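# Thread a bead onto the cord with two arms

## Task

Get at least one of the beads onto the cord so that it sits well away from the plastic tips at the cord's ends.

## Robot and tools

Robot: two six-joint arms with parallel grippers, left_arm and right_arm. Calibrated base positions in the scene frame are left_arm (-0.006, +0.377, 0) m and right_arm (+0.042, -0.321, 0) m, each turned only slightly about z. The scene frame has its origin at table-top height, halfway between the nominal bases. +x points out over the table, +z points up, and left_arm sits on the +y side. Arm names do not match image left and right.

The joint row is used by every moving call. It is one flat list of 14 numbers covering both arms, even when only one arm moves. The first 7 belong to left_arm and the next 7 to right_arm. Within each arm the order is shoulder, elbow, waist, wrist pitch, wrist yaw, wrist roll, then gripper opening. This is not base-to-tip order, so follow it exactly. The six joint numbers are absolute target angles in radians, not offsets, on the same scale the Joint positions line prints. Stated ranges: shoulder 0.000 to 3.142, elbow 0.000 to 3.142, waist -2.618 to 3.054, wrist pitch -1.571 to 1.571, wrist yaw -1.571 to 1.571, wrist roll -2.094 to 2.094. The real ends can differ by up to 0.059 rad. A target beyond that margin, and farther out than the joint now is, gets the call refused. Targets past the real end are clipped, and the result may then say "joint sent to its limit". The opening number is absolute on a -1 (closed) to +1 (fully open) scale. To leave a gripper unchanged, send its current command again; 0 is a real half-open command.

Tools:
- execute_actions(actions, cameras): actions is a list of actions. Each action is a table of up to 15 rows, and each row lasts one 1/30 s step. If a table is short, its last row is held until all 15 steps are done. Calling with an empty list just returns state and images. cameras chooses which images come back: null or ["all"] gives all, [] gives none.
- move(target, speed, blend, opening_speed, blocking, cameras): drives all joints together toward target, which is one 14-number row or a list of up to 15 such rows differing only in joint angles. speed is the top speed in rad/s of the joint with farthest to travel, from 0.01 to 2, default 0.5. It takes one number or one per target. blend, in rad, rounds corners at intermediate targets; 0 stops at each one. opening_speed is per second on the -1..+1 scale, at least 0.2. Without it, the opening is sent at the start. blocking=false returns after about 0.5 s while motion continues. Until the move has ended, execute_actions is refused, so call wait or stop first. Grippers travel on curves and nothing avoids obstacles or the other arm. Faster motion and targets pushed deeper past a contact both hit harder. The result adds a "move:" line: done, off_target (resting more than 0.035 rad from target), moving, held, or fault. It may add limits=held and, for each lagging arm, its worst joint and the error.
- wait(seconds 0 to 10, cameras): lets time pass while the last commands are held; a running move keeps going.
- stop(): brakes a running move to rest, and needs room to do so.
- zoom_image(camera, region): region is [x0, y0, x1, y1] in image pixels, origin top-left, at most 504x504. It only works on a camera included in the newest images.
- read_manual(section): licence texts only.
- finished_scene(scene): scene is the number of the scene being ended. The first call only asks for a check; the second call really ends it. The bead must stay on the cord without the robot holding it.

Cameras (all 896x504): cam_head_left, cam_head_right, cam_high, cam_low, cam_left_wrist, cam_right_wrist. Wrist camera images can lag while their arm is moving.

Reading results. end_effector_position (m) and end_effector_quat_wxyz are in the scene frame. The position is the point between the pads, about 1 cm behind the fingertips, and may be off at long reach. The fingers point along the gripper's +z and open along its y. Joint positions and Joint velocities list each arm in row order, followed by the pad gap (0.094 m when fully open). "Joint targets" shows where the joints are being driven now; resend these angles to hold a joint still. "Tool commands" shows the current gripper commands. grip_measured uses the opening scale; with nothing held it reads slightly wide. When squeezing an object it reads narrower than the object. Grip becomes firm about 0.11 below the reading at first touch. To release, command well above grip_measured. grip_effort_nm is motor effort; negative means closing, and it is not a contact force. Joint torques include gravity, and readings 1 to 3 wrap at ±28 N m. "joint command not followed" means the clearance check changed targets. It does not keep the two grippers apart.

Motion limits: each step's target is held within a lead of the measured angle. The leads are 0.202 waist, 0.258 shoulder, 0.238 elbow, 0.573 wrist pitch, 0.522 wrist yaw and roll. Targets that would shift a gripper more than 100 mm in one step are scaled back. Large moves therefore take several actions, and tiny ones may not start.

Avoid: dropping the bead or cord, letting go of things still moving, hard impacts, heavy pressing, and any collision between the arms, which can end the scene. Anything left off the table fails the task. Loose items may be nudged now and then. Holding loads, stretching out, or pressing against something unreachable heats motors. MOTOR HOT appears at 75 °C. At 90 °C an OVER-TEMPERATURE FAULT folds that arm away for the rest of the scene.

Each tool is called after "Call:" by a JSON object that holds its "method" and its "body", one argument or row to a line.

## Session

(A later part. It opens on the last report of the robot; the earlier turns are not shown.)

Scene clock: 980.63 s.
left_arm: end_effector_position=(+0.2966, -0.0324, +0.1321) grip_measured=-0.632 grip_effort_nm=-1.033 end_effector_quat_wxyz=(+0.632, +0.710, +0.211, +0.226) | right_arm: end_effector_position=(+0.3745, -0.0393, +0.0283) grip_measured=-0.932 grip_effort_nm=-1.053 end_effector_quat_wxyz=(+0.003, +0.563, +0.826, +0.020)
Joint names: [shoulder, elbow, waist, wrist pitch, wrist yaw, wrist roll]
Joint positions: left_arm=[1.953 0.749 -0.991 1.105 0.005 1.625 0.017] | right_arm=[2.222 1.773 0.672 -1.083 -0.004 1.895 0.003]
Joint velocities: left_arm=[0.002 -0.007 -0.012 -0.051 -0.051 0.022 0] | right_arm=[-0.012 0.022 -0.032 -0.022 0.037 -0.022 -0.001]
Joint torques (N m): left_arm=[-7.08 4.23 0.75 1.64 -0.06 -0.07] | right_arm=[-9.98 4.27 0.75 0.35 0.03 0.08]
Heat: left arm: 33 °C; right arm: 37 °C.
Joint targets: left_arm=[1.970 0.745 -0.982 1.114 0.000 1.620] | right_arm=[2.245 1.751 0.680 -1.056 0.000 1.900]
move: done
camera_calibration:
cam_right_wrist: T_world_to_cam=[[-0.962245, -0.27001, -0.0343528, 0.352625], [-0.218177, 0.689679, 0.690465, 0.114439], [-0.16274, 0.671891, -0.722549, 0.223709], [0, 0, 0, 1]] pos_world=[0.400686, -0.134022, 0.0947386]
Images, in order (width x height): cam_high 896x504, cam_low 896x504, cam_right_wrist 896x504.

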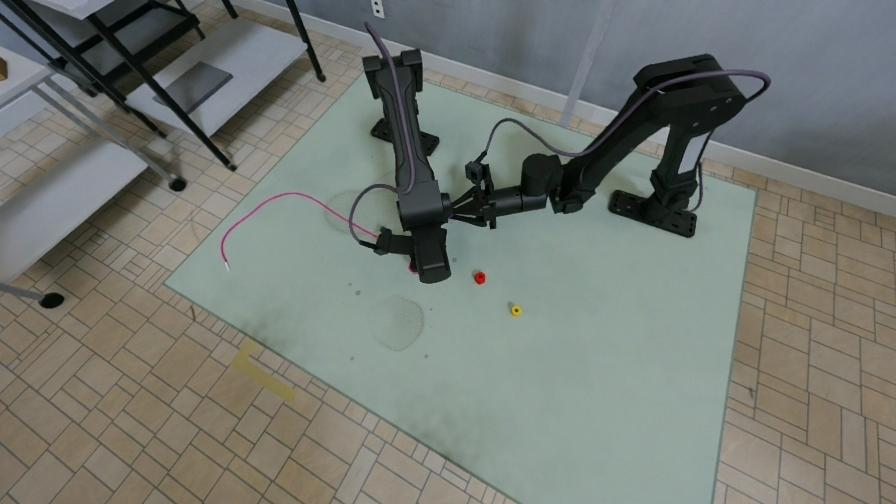

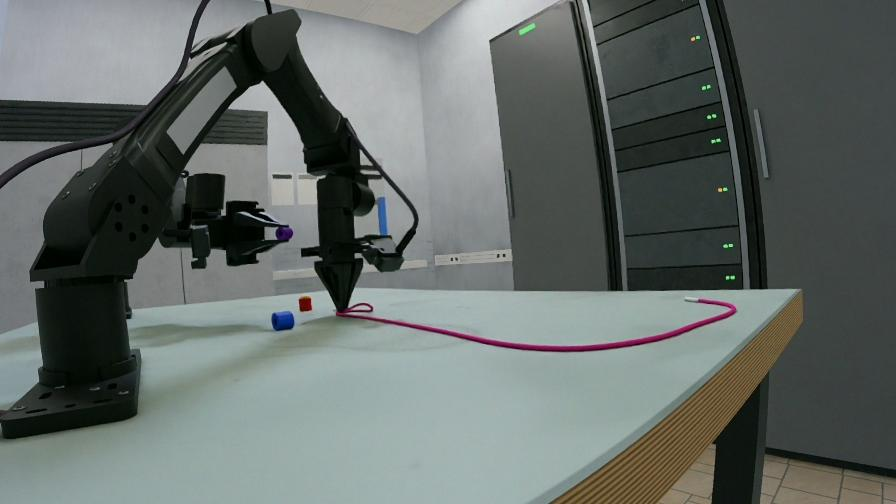

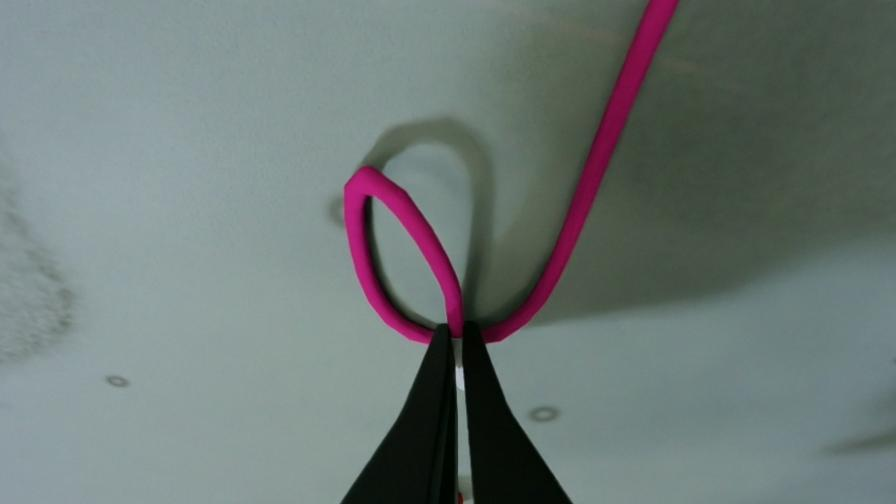

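Call:
{"method": "move", "body": {
  "target": [
    [1.97,0.7446,-0.982,1.1136,0,1.62,-0.66,2.22,2.15,0.68,-1.45,0,1.9,-0.94],
    [1.97,0.7446,-0.982,1.1136,0,1.62,-0.66,2.22,1.85,0.42,-1.17,0,1.9,-0.94],
    [1.97,0.7446,-0.982,1.1136,0,1.62,-0.66,2.245,1.80,0.76,-1.10,0,1.9,-0.94],
    [1.97,0.7446,-0.982,1.1136,0,1.62,-0.66,2.245,1.751,0.76,-1.056,0,1.9,-0.94]
  ],
  "speed": [0.4,0.35,0.25,0.2],
  "cameras": ["cam_high","cam_low","cam_right_wrist"]
}}

Call:
{"method": "zoom_image", "body": {
  "camera": "cam_low",
  "region": [280, 240, 440, 350]
}}

Scene clock: 999.00 s.
left_arm: end_effector_position=(+0.2966, -0.0324, +0.1321) grip_measured=-0.632 grip_effort_nm=-1.033 end_effector_quat_wxyz=(+0.632, +0.710, +0.211, +0.226) | right_arm: end_effector_position=(+0.3494, -0.0082, +0.0264) grip_measured=-0.932 grip_effort_nm=-1.053 end_effector_quat_wxyz=(+0.003, +0.525, +0.851, +0.025)
Joint names: [shoulder, elbow, waist, wrist pitch, wrist yaw, wrist roll]
Joint positions: left_arm=[1.953 0.749 -0.991 1.105 0.005 1.625 0.017] | right_arm=[2.224 1.769 0.762 -1.066 -0.005 1.895 0.003]
Joint velocities: left_arm=[0.002 -0.007 0.012 -0.051 0.007 -0.022 -0.001] | right_arm=[-0.007 -0.012 -0.007 0.066 0.022 -0.022 0.001]
Joint torques (N m): left_arm=[-7.06 4.23 0.75 1.64 -0.06 -0.06] | right_arm=[-10.17 4.59 -0.14 0.22 0.04 0.06]
Heat: left arm: 34 °C; right arm: 37 °C.
Joint targets: left_arm=[1.970 0.745 -0.982 1.114 0.000 1.620] | right_arm=[2.245 1.751 0.760 -1.056 0.000 1.900]
move: done
camera_calibration:
cam_right_wrist: T_world_to_cam=[[-0.933532, -0.355874, -0.043255, 0.326273], [-0.2843, 0.661421, 0.694043, 0.111576], [-0.218382, 0.660209, -0.718633, 0.216555], [0, 0, 0, 1]] pos_world=[0.383599, -0.100658, 0.092298]
Images, in order (width x height): cam_high 896x504, cam_low 896x504, cam_right_wrist 896x504.

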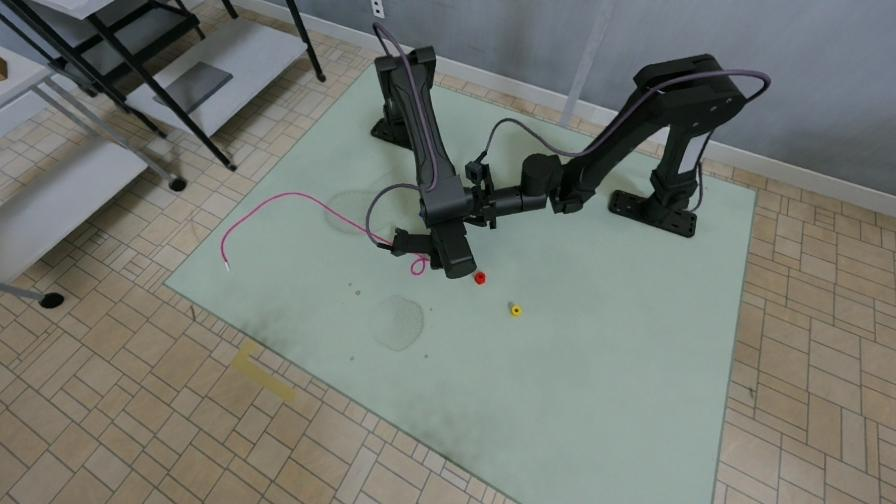

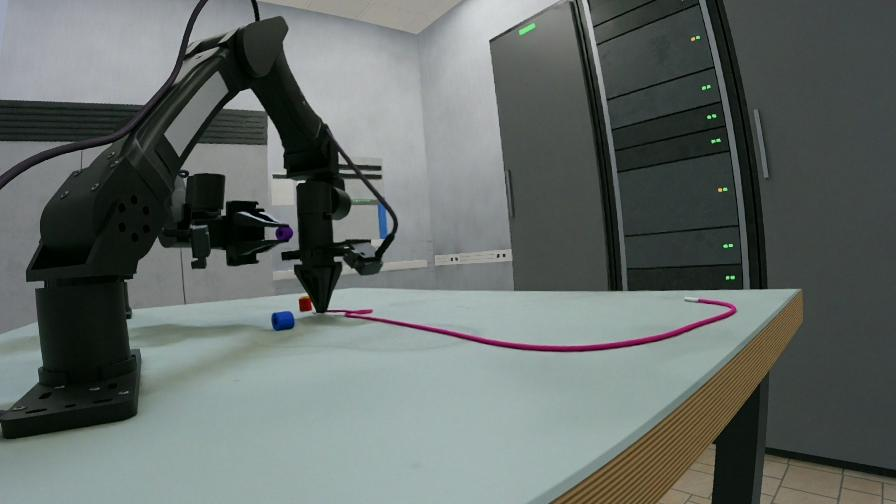

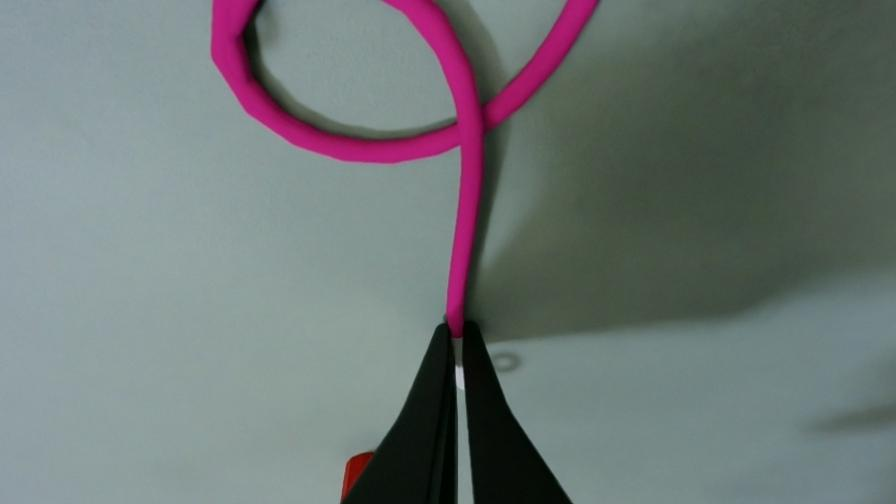

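Scaled by 3.150 from the camera's 896x504 image, which has a finer 1280x720 frame.

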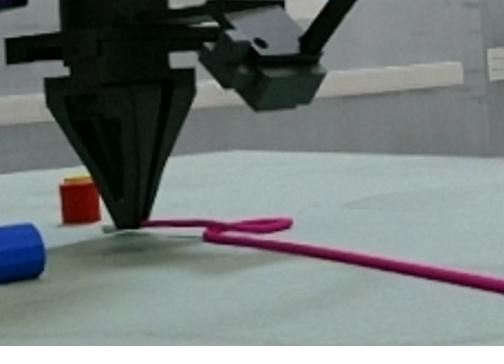

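Call:
{"method": "move", "body": {
  "target": [1.97,0.7446,-0.982,1.1136,0,1.62,-0.66,2.245,1.751,0.76,-1.056,0,1.9,-0.72],
  "opening_speed": 0.4,
  "cameras": ["cam_right_wrist"]
}}

Call:
{"method": "move", "body": {
  "target": [1.97,0.7446,-0.982,1.1136,0,1.62,-0.66,2.148,1.689,0.692,-1.01,0,1.84,-0.72],
  "speed": 0.12,
  "cameras": ["cam_right_wrist","cam_low"]
}}

Call:
{"method": "zoom_image", "body": {
  "camera": "cam_right_wrist",
  "region": [380, 240, 560, 420]
}}

Call:
{"method": "zoom_image", "body": {
  "camera": "cam_low",
  "region": [280, 260, 380, 330]
}}

Scene clock: 1031.43 s.
left_arm: end_effector_position=(+0.2966, -0.0324, +0.1321) grip_measured=-0.632 grip_effort_nm=-1.028 end_effector_quat_wxyz=(+0.632, +0.710, +0.211, +0.226) | right_arm: end_effector_position=(+0.3496, -0.0080, +0.0264) grip_measured=-0.723 grip_effort_nm=0.134 end_effector_quat_wxyz=(+0.003, +0.525, +0.851, +0.025)
Joint names: [shoulder, elbow, waist, wrist pitch, wrist yaw, wrist roll]
Joint positions: left_arm=[1.953 0.749 -0.991 1.105 0.005 1.625 0.017] | right_arm=[2.224 1.769 0.762 -1.065 -0.005 1.895 0.013]
Joint velocities: left_arm=[0.012 0.002 -0.007 -0.007 -0.051 -0.022 0.001] | right_arm=[0.007 -0.007 0.007 0.037 0.081 0.051 -0.001]
Joint torques (N m): left_arm=[-7.08 4.23 0.73 1.64 -0.06 -0.06] | right_arm=[-10.24 4.71 -0.25 0.2 0.02 0.06]
Heat: left arm: 34 °C; right arm: 38 °C.
Joint targets: left_arm=[1.970 0.745 -0.982 1.114 0.000 1.620] | right_arm=[2.245 1.751 0.760 -1.056 0.000 1.900]
move: done
camera_calibration:
cam_right_wrist: T_world_to_cam=[[-0.933497, -0.355838, -0.0442963, 0.326548], [-0.284859, 0.660856, 0.694351, 0.111672], [-0.217803, 0.660793, -0.718271, 0.216268], [0, 0, 0, 1]] pos_world=[0.383746, -0.10051, 0.0922645]
Images, in order (width x height): cam_right_wrist 896x504.

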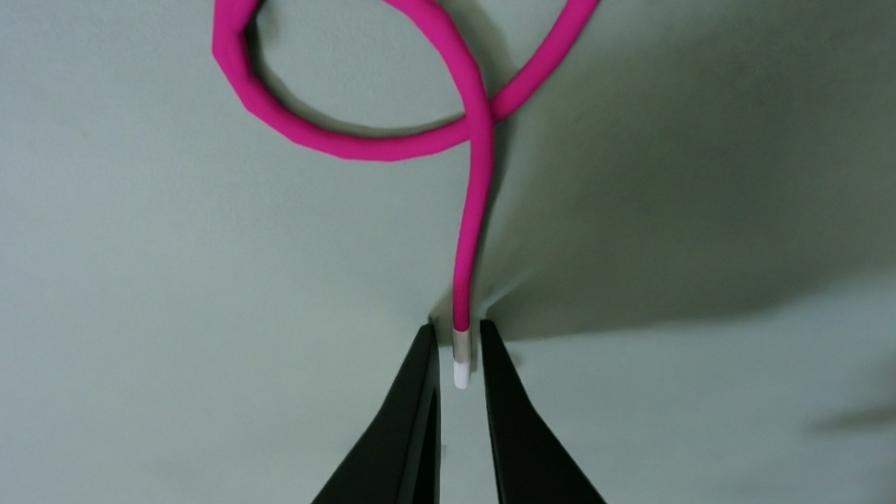

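Scene clock: 1032.70 s.
left_arm: end_effector_position=(+0.2966, -0.0324, +0.1321) grip_measured=-0.632 grip_effort_nm=-1.028 end_effector_quat_wxyz=(+0.632, +0.710, +0.211, +0.226) | right_arm: end_effector_position=(+0.3647, -0.0304, +0.0246) grip_measured=-0.723 grip_effort_nm=0.129 end_effector_quat_wxyz=(+0.002, +0.531, +0.847, +0.034)
Joint names: [shoulder, elbow, waist, wrist pitch, wrist yaw, wrist roll]
Joint positions: left_arm=[1.953 0.749 -0.991 1.105 0.005 1.625 0.017] | right_arm=[2.193 1.711 0.697 -1.023 -0.015 1.846 0.013]
Joint velocities: left_arm=[0.002 -0.002 -0.022 -0.051 -0.037 0.022 0.001] | right_arm=[-0.012 -0.007 0.002 -0.007 -0.081 0.051 0.001]
Joint torques (N m): left_arm=[-7.08 4.25 0.73 1.64 -0.06 -0.06] | right_arm=[-15.24 4.4 -0.46 0.28 0.12 -0.03]
Heat: left arm: 34 °C; right arm: 39 °C.
Joint targets: left_arm=[1.970 0.745 -0.982 1.114 0.000 1.620] | right_arm=[2.148 1.689 0.692 -1.010 0.000 1.840]
move: off_target (right_arm); right_arm: the shoulder is farthest, 0.045 rad from its target
camera_calibration:
cam_right_wrist: T_world_to_cam=[[-0.938477, -0.340901, -0.0552113, 0.335194], [-0.278985, 0.654168, 0.703016, 0.129442], [-0.203541, 0.675167, -0.709027, 0.228104], [0, 0, 0, 1]] pos_world=[0.397113, -0.124417, 0.089239]
Images, in order (width x height): cam_low 896x504, cam_right_wrist 896x504.

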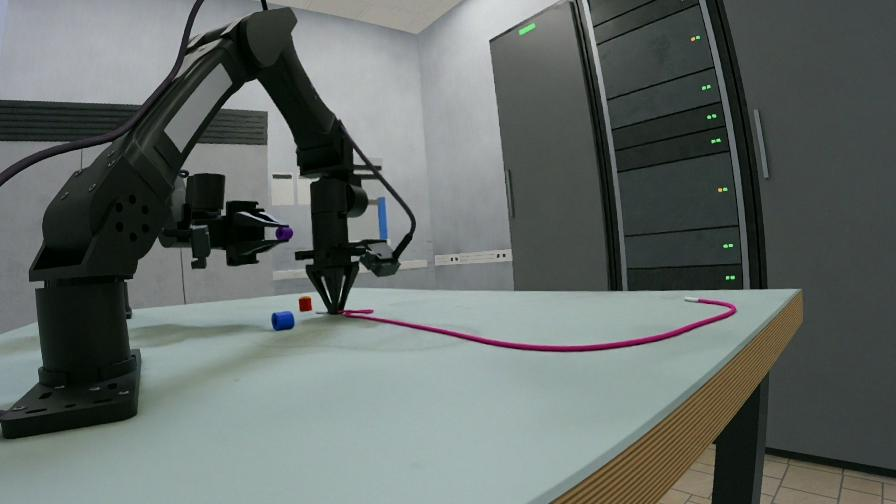

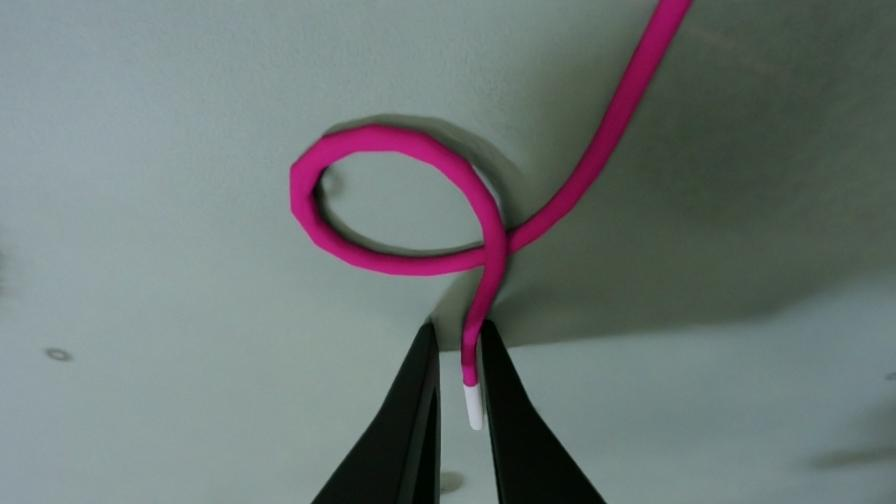

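Scaled by 2.800 from the camera's 896x504 image, which has a finer 1280x720 frame.

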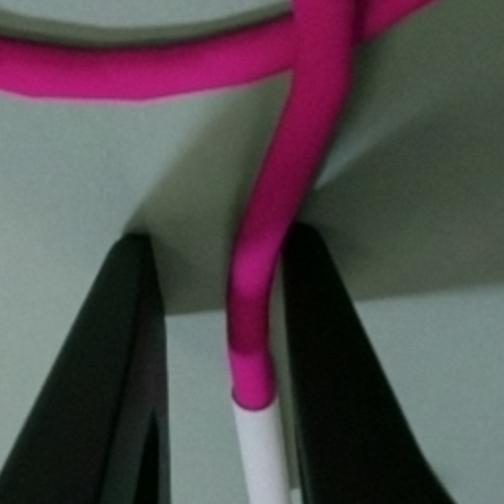

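Scaled by 5.040 from the camera's 896x504 image, which has a finer 1280x720 frame.

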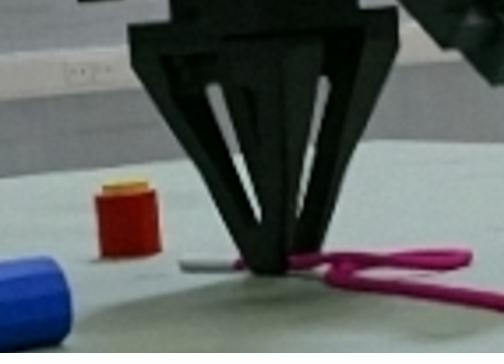

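Call:
{"method": "move", "body": {
  "target": [1.97,0.7446,-0.982,1.1136,0,1.62,-0.66,2.148,1.678,0.692,-1.003,0,1.84,-0.72],
  "speed": 0.1,
  "cameras": []
}}

Call:
{"method": "move", "body": {
  "target": [1.97,0.7446,-0.982,1.1136,0,1.62,-0.66,2.148,1.678,0.692,-1.003,0,1.84,-0.96],
  "opening_speed": 0.3,
  "cameras": ["cam_right_wrist","cam_low"]
}}

Call:
{"method": "zoom_image", "body": {
  "camera": "cam_right_wrist",
  "region": [380, 260, 560, 440]
}}

Call:
{"method": "zoom_image", "body": {
  "camera": "cam_low",
  "region": [280, 260, 380, 330]
}}

Scene clock: 1042.47 s.
left_arm: end_effector_position=(+0.2966, -0.0324, +0.1321) grip_measured=-0.632 grip_effort_nm=-1.033 end_effector_quat_wxyz=(+0.632, +0.710, +0.211, +0.226) | right_arm: end_effector_position=(+0.3646, -0.0305, +0.0247) grip_measured=-0.723 grip_effort_nm=0.129 end_effector_quat_wxyz=(+0.003, +0.531, +0.847, +0.036)
Joint names: [shoulder, elbow, waist, wrist pitch, wrist yaw, wrist roll]
Joint positions: left_arm=[1.953 0.749 -0.991 1.105 0.005 1.625 0.017] | right_arm=[2.188 1.702 0.697 -1.014 -0.015 1.845 0.013]
Joint velocities: left_arm=[-0.017 -0.002 0.007 -0.022 0.081 -0.037 0.001] | right_arm=[-0.007 -0.007 0.002 -0.051 -0.007 -0.081 0]
Joint torques (N m): left_arm=[-7.08 4.26 0.75 1.64 -0.06 -0.06] | right_arm=[-14.63 4.26 -0.49 0.27 0.12 -0.04]
Heat: left arm: 34 °C; right arm: 40 °C.
Joint targets: left_arm=[1.970 0.745 -0.982 1.114 0.000 1.620] | right_arm=[2.148 1.678 0.692 -1.003 0.000 1.840]
move: off_target (right_arm); right_arm: the shoulder is farthest, 0.040 rad from its target
No camera images: "cameras" was empty.

Scene clock: 1043.57 s.
left_arm: end_effector_position=(+0.2966, -0.0324, +0.1321) grip_measured=-0.632 grip_effort_nm=-1.033 end_effector_quat_wxyz=(+0.632, +0.710, +0.211, +0.226) | right_arm: end_effector_position=(+0.3644, -0.0307, +0.0246) grip_measured=-0.949 grip_effort_nm=-1.009 end_effector_quat_wxyz=(+0.002, +0.531, +0.847, +0.036)
Joint names: [shoulder, elbow, waist, wrist pitch, wrist yaw, wrist roll]
Joint positions: left_arm=[1.953 0.749 -0.991 1.105 0.005 1.625 0.017] | right_arm=[2.188 1.701 0.697 -1.014 -0.015 1.845 0.002]
Joint velocities: left_arm=[-0.012 -0.012 0.007 -0.066 0.022 0.022 0] | right_arm=[-0.002 0.002 -0.002 0.022 -0.066 -0.066 -0.001]
Joint torques (N m): left_arm=[-7.08 4.25 0.73 1.64 -0.06 -0.06] | right_arm=[-14.69 4.33 -0.5 0.27 0.12 -0.03]
Heat: left arm: 34 °C; right arm: 40 °C.
Joint targets: left_arm=[1.970 0.745 -0.982 1.114 0.000 1.620] | right_arm=[2.148 1.678 0.692 -1.003 0.000 1.840]
move: off_target (right_arm); right_arm: the shoulder is farthest, 0.040 rad from its target
camera_calibration:
cam_right_wrist: T_world_to_cam=[[-0.938035, -0.341458, -0.059138, 0.334694], [-0.281722, 0.652019, 0.70392, 0.130507], [-0.2018, 0.676962, -0.707813, 0.22757], [0, 0, 0, 1]] pos_world=[0.396645, -0.124865, 0.0890031]
Images, in order (width x height): cam_low 896x504, cam_right_wrist 896x504.

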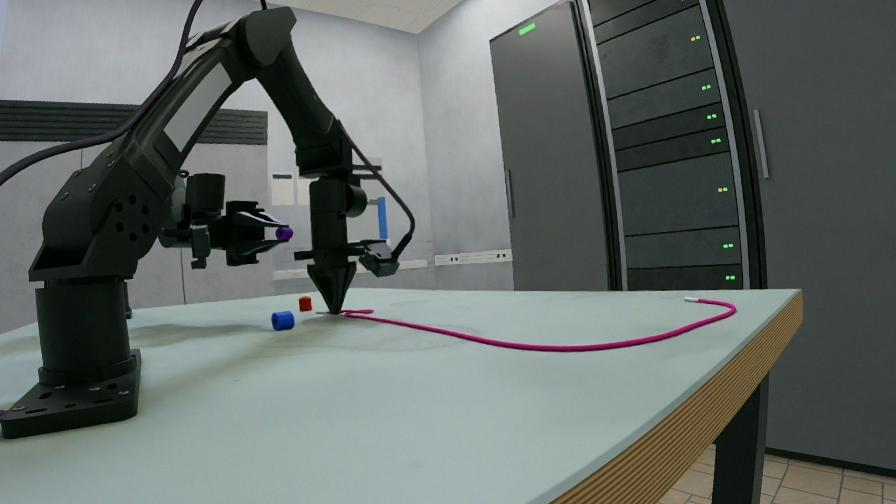

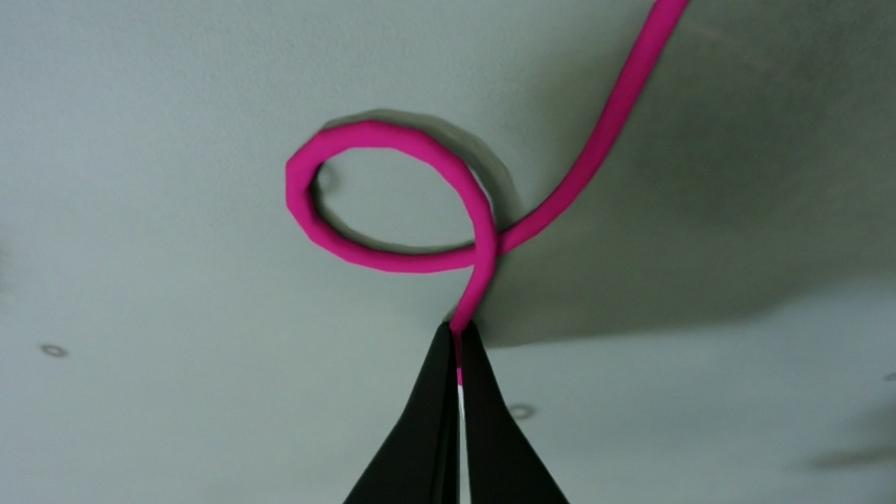

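Scaled by 2.800 from the camera's 896x504 image, which has a finer 1280x720 frame.

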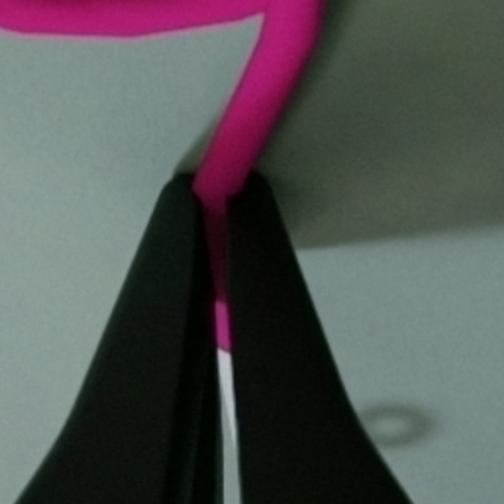

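Scaled by 5.040 from the camera's 896x504 image, which has a finer 1280x720 frame.

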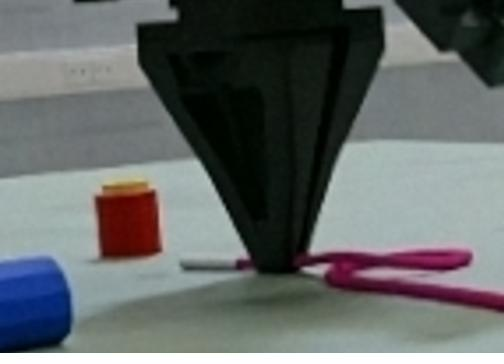

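Call:
{"method": "move", "body": {
  "target": [
    [2.067,0.733,-0.982,1.222,0,1.62,-0.66,2.23,2.10,0.70,-1.40,0,1.84,-0.96],
    [2.067,0.733,-0.982,1.222,0,1.62,-0.66,2.43,2.50,0.74,-1.55,0,0.15,-0.96],
    [2.067,0.733,-0.982,1.222,0,1.62,-0.66,2.192,2.178,0.81,-1.466,0,0.184,-0.96]
  ],
  "speed": [0.3,0.5,0.2],
  "cameras": ["cam_high","cam_low","cam_left_wrist","cam_right_wrist","cam_head_left"]
}}

Call:
{"method": "zoom_image", "body": {
  "camera": "cam_left_wrist",
  "region": [392, 260, 592, 460]
}}

Call:
{"method": "zoom_image", "body": {
  "camera": "cam_low",
  "region": [250, 210, 350, 280]
}}

Call:
{"method": "zoom_image", "body": {
  "camera": "cam_right_wrist",
  "region": [380, 260, 560, 440]
}}

Call:
{"method": "zoom_image", "body": {
  "camera": "cam_head_left",
  "region": [390, 210, 460, 270]
}}

Scene clock: 1082.43 s.
left_arm: end_effector_position=(+0.2966, -0.0324, +0.1058) grip_measured=-0.632 grip_effort_nm=-1.028 end_effector_quat_wxyz=(+0.630, +0.713, +0.212, +0.225) | right_arm: end_effector_position=(+0.3365, +0.0056, +0.1265) grip_measured=-0.952 grip_effort_nm=-1.057 end_effector_quat_wxyz=(+0.013, -0.320, +0.947, +0.014)
Joint names: [shoulder, elbow, waist, wrist pitch, wrist yaw, wrist roll]
Joint positions: left_arm=[2.048 0.738 -0.991 1.204 0.005 1.625 0.017] | right_arm=[2.241 2.198 0.803 -1.491 -0.011 0.179 0.002]
Joint velocities: left_arm=[0.002 0.007 -0.032 0.081 0.037 -0.066 0] | right_arm=[-0.022 -0.007 0.002 -0.022 -0.051 0.007 0.002]
Joint torques (N m): left_arm=[-7.21 3.73 0.75 1.74 -0.06 -0.06] | right_arm=[-15.9 4.49 0.59 0.32 0.1 0.06]
Heat: left arm: 34 °C; right arm: 40 °C.
Joint targets: left_arm=[2.067 0.733 -0.982 1.222 0.000 1.620] | right_arm=[2.192 2.178 0.810 -1.466 0.000 0.184]
move: off_target (right_arm); right_arm: the shoulder is farthest, 0.049 rad from its target
camera_calibration:
cam_left_wrist: T_world_to_cam=[[0.085081, 0.193138, -0.977476, 0.088894], [0.195596, 0.958707, 0.206455, -0.0228923], [0.976987, -0.208755, 0.0437907, -0.188021], [0, 0, 0, 1]] pos_world=[0.180609, -0.0344722, 0.0998516]
cam_right_wrist: T_world_to_cam=[[0.523471, -0.851797, -0.0204658, -0.166912], [-0.63882, -0.408254, 0.652102, 0.159901], [-0.563814, -0.328283, -0.757855, 0.403268], [0, 0, 0, 1]] pos_world=[0.41689, 0.0554915, 0.197931]
Images, in order (width x height): cam_head_left 896x504, cam_high 896x504, cam_low 896x504, cam_left_wrist 896x504, cam_right_wrist 896x504.

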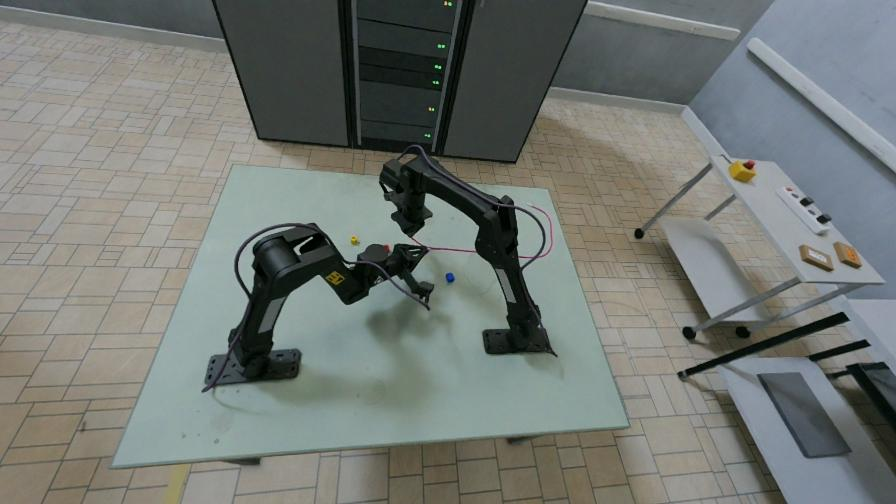

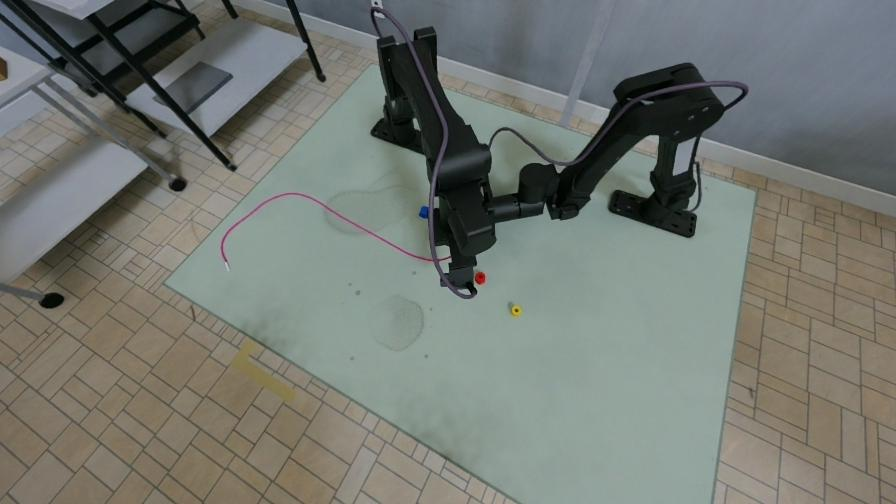

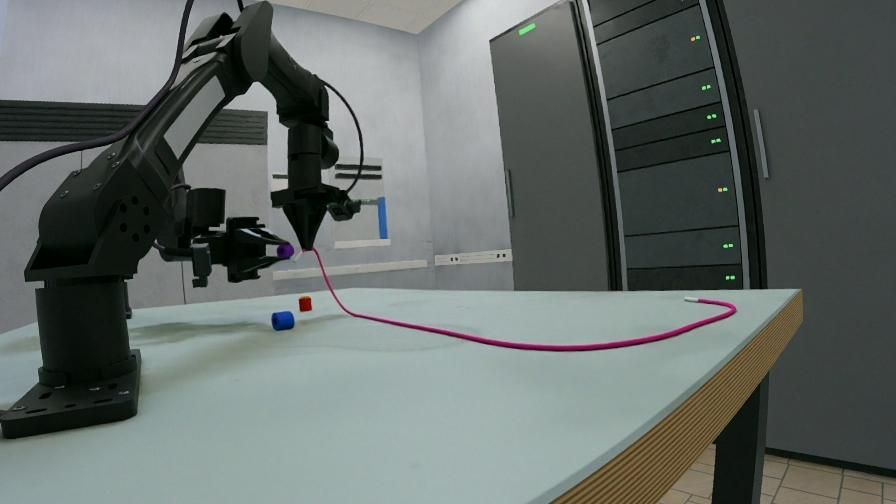

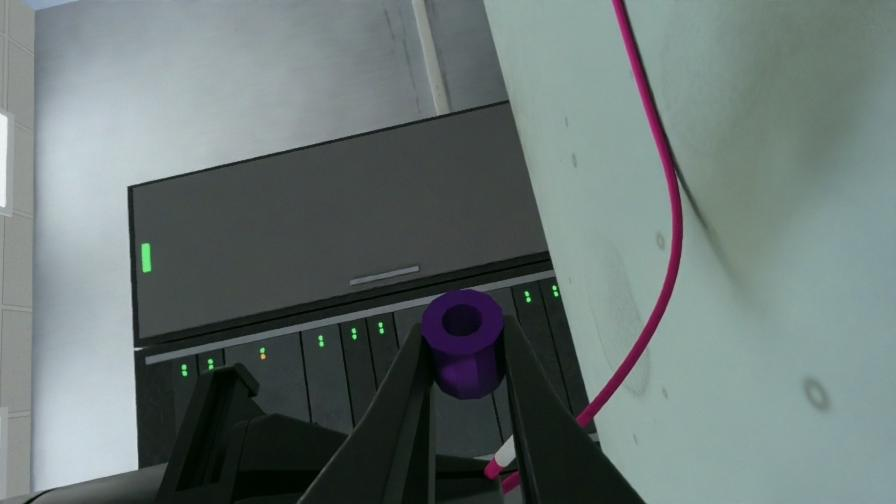

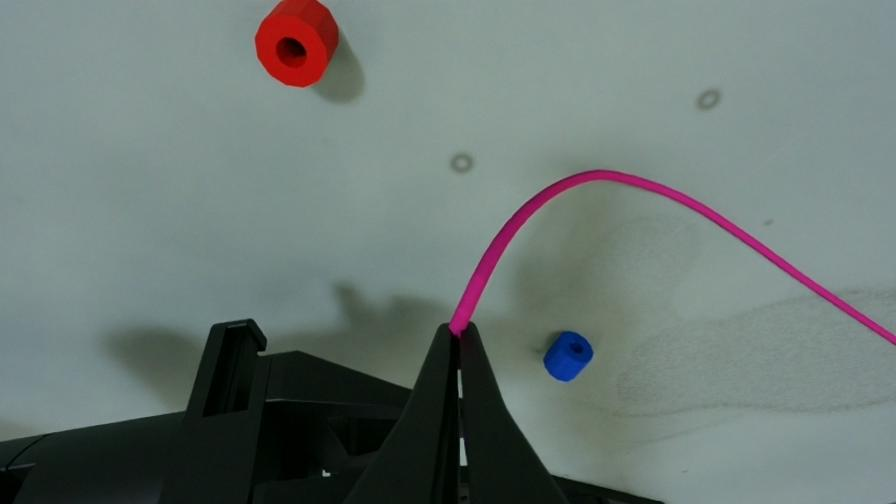

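Scaled by 2.520 from the camera's 896x504 image, which has a finer 1280x720 frame.

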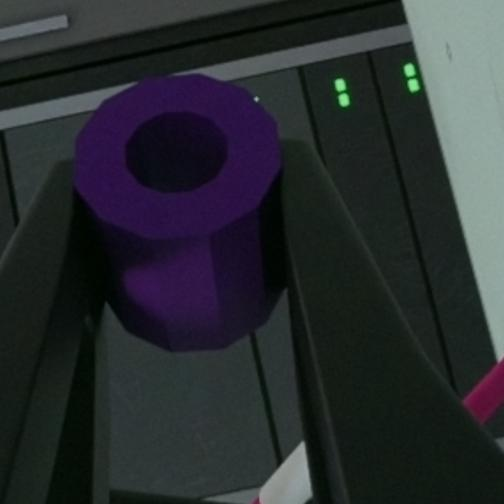

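Scaled by 5.040 from the camera's 896x504 image, which has a finer 1280x720 frame.

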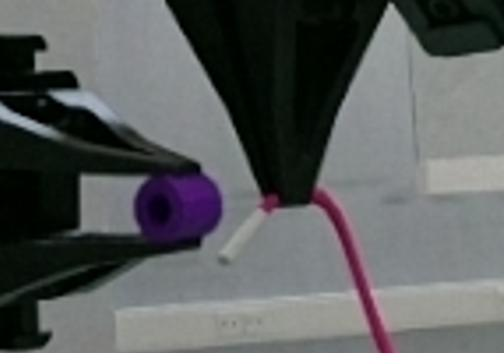

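Scaled by 2.800 from the camera's 896x504 image, which has a finer 1280x720 frame.

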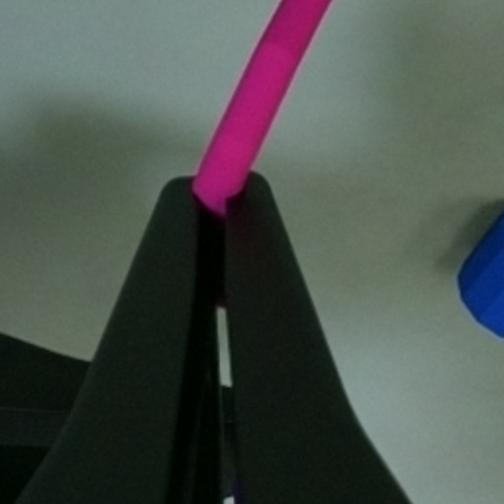

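Scaled by 7.200 from the camera's 896x504 image, which has a finer 1280x720 frame.

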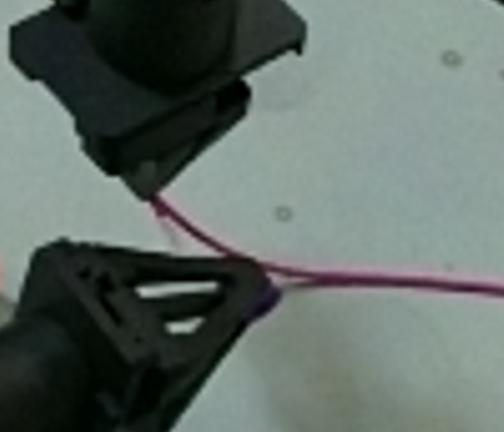

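Call:
{"method": "move", "body": {
  "target": [
    [2.067,0.733,-0.45,1.222,0,1.62,-0.66,2.40,2.45,0.70,-1.50,0,0.4,-0.96],
    [2.067,0.733,-0.45,1.222,0,1.62,-0.66,2.23,2.10,0.45,-1.40,0,1.84,-0.96],
    [2.067,0.733,-0.45,1.222,0,1.62,-0.66,2.145,1.70,0.50,-1.02,0,1.84,-0.96],
    [2.067,0.733,-0.45,1.222,0,1.62,-0.66,2.145,1.70,0.90,-1.02,0,1.84,-0.96],
    [2.067,0.733,-0.45,1.222,0,1.62,-0.66,2.145,1.678,0.90,-1.003,0,1.84,-0.96]
  ],
  "speed": [0.4,0.6,0.3,0.25,0.1],
  "cameras": ["cam_high","cam_low","cam_right_wrist"]
}}

Call:
{"method": "wait", "body": {
  "seconds": 1,
  "cameras": ["cam_high","cam_low","cam_right_wrist"]
}}

Scene clock: 1131.87 s.
left_arm: end_effector_position=(+0.4642, +0.1839, +0.1042) grip_measured=-0.632 grip_effort_nm=-1.028 end_effector_quat_wxyz=(+0.544, +0.630, +0.396, +0.387) | right_arm: end_effector_position=(+0.3004, +0.0275, +0.0246) grip_measured=-0.952 grip_effort_nm=-1.053 end_effector_quat_wxyz=(+0.004, +0.438, +0.898, +0.035)
Joint names: [shoulder, elbow, waist, wrist pitch, wrist yaw, wrist roll]
Joint positions: left_arm=[2.049 0.735 -0.449 1.206 -0.001 1.628 0.017] | right_arm=[2.188 1.701 0.901 -1.015 -0.005 1.835 0.002]
Joint velocities: left_arm=[0.002 0.002 -0.002 -0.066 -0.037 -0.022 0] | right_arm=[0.007 0.002 -0.002 -0.022 -0.007 -0.051 0]
Joint torques (N m): left_arm=[-7.36 3.96 -0.09 1.72 0 -0.08] | right_arm=[-14.95 4.27 -0.08 0.27 0.03 0.04]
Heat: left arm: 33 °C; right arm: 43 °C.
Joint targets: left_arm=[2.067 0.733 -0.450 1.222 0.000 1.620] | right_arm=[2.145 1.678 0.900 -1.003 0.000 1.840]
move: off_target (right_arm); right_arm: the shoulder is farthest, 0.043 rad from its target
camera_calibration:
cam_right_wrist: T_world_to_cam=[[-0.844373, -0.532001, -0.0633225, 0.271765], [-0.419292, 0.582612, 0.696245, 0.117935], [-0.333511, 0.614441, -0.715006, 0.216802], [0, 0, 0, 1]] pos_world=[0.351226, -0.0573434, 0.0901118]
Images, in order (width x height): cam_high 896x504, cam_low 896x504, cam_right_wrist 896x504.

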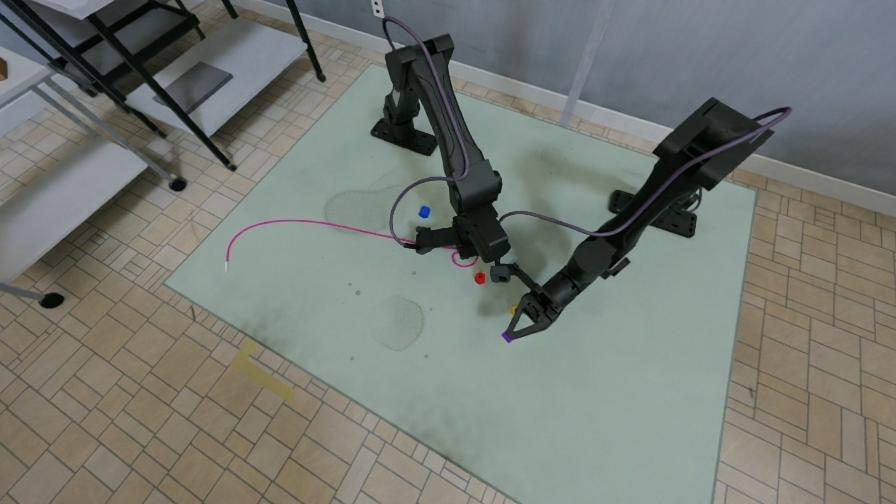

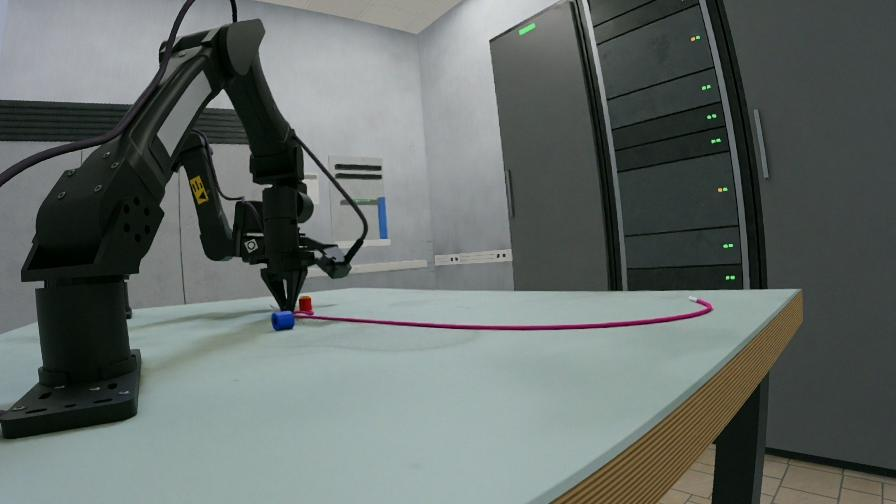

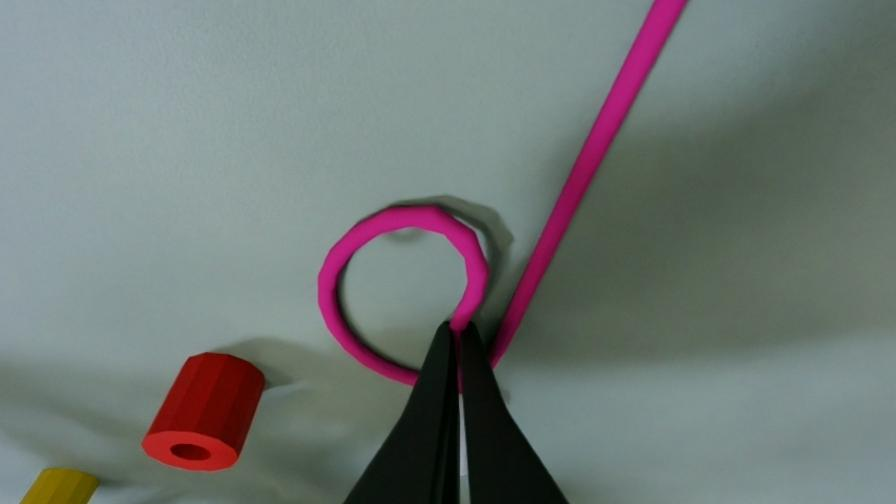

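Scene clock: 1132.87 s.
left_arm: end_effector_position=(+0.4642, +0.1839, +0.1042) grip_measured=-0.632 grip_effort_nm=-1.028 end_effector_quat_wxyz=(+0.544, +0.630, +0.396, +0.387) | right_arm: end_effector_position=(+0.3004, +0.0275, +0.0246) grip_measured=-0.952 grip_effort_nm=-1.057 end_effector_quat_wxyz=(+0.004, +0.438, +0.898, +0.035)
Joint names: [shoulder, elbow, waist, wrist pitch, wrist yaw, wrist roll]
Joint positions: left_arm=[2.049 0.735 -0.449 1.206 -0.001 1.628 0.017] | right_arm=[2.188 1.701 0.901 -1.015 -0.005 1.835 0.002]
Joint velocities: left_arm=[-0.027 -0.012 0.017 -0.095 0.007 -0.007 -0.001] | right_arm=[-0.002 0.017 0.002 0.007 0.022 -0.051 0]
Joint torques (N m): left_arm=[-7.35 3.96 -0.09 1.71 -0.01 -0.08] | right_arm=[-14.99 4.26 -0.09 0.28 0.02 0.06]
Heat: left arm: 33 °C; right arm: 43 °C.
Joint targets: left_arm=[2.067 0.733 -0.450 1.222 0.000 1.620] | right_arm=[2.145 1.678 0.900 -1.003 0.000 1.840]
Tool commands: left_gripper/opening=-0.66 right_gripper/opening=-0.96
wait: 1.00 s; at rest by 0.17 s
camera_calibration:
cam_right_wrist: T_world_to_cam=[[-0.844373, -0.532001, -0.0633225, 0.271765], [-0.419292, 0.582612, 0.696245, 0.117935], [-0.333511, 0.614441, -0.715006, 0.216802], [0, 0, 0, 1]] pos_world=[0.351226, -0.0573434, 0.0901118]
Images, in order (width x height): cam_high 896x504, cam_low 896x504, cam_right_wrist 896x504.

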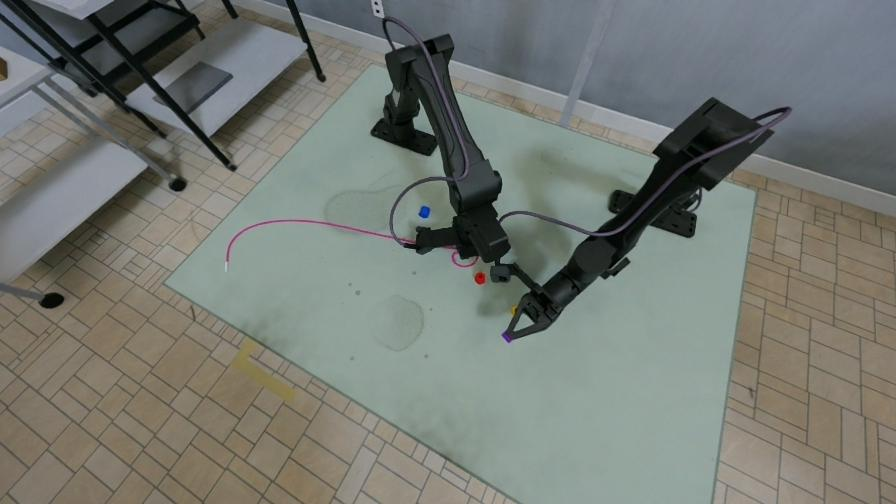

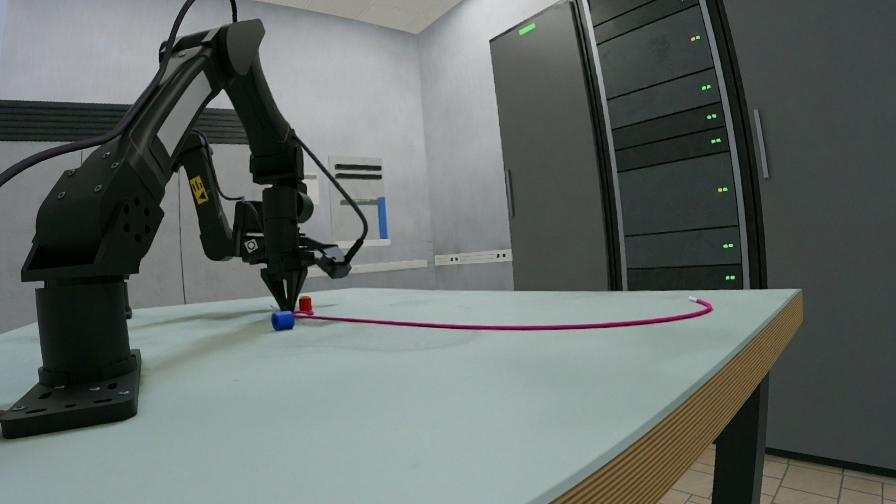

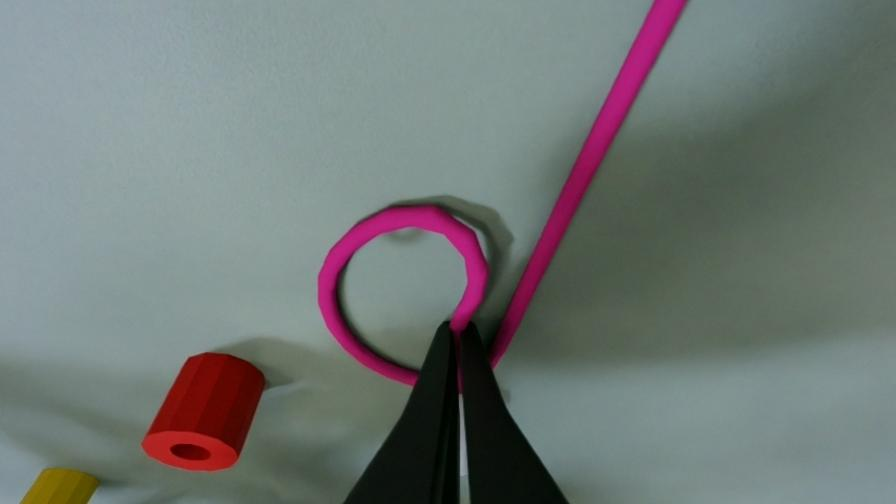

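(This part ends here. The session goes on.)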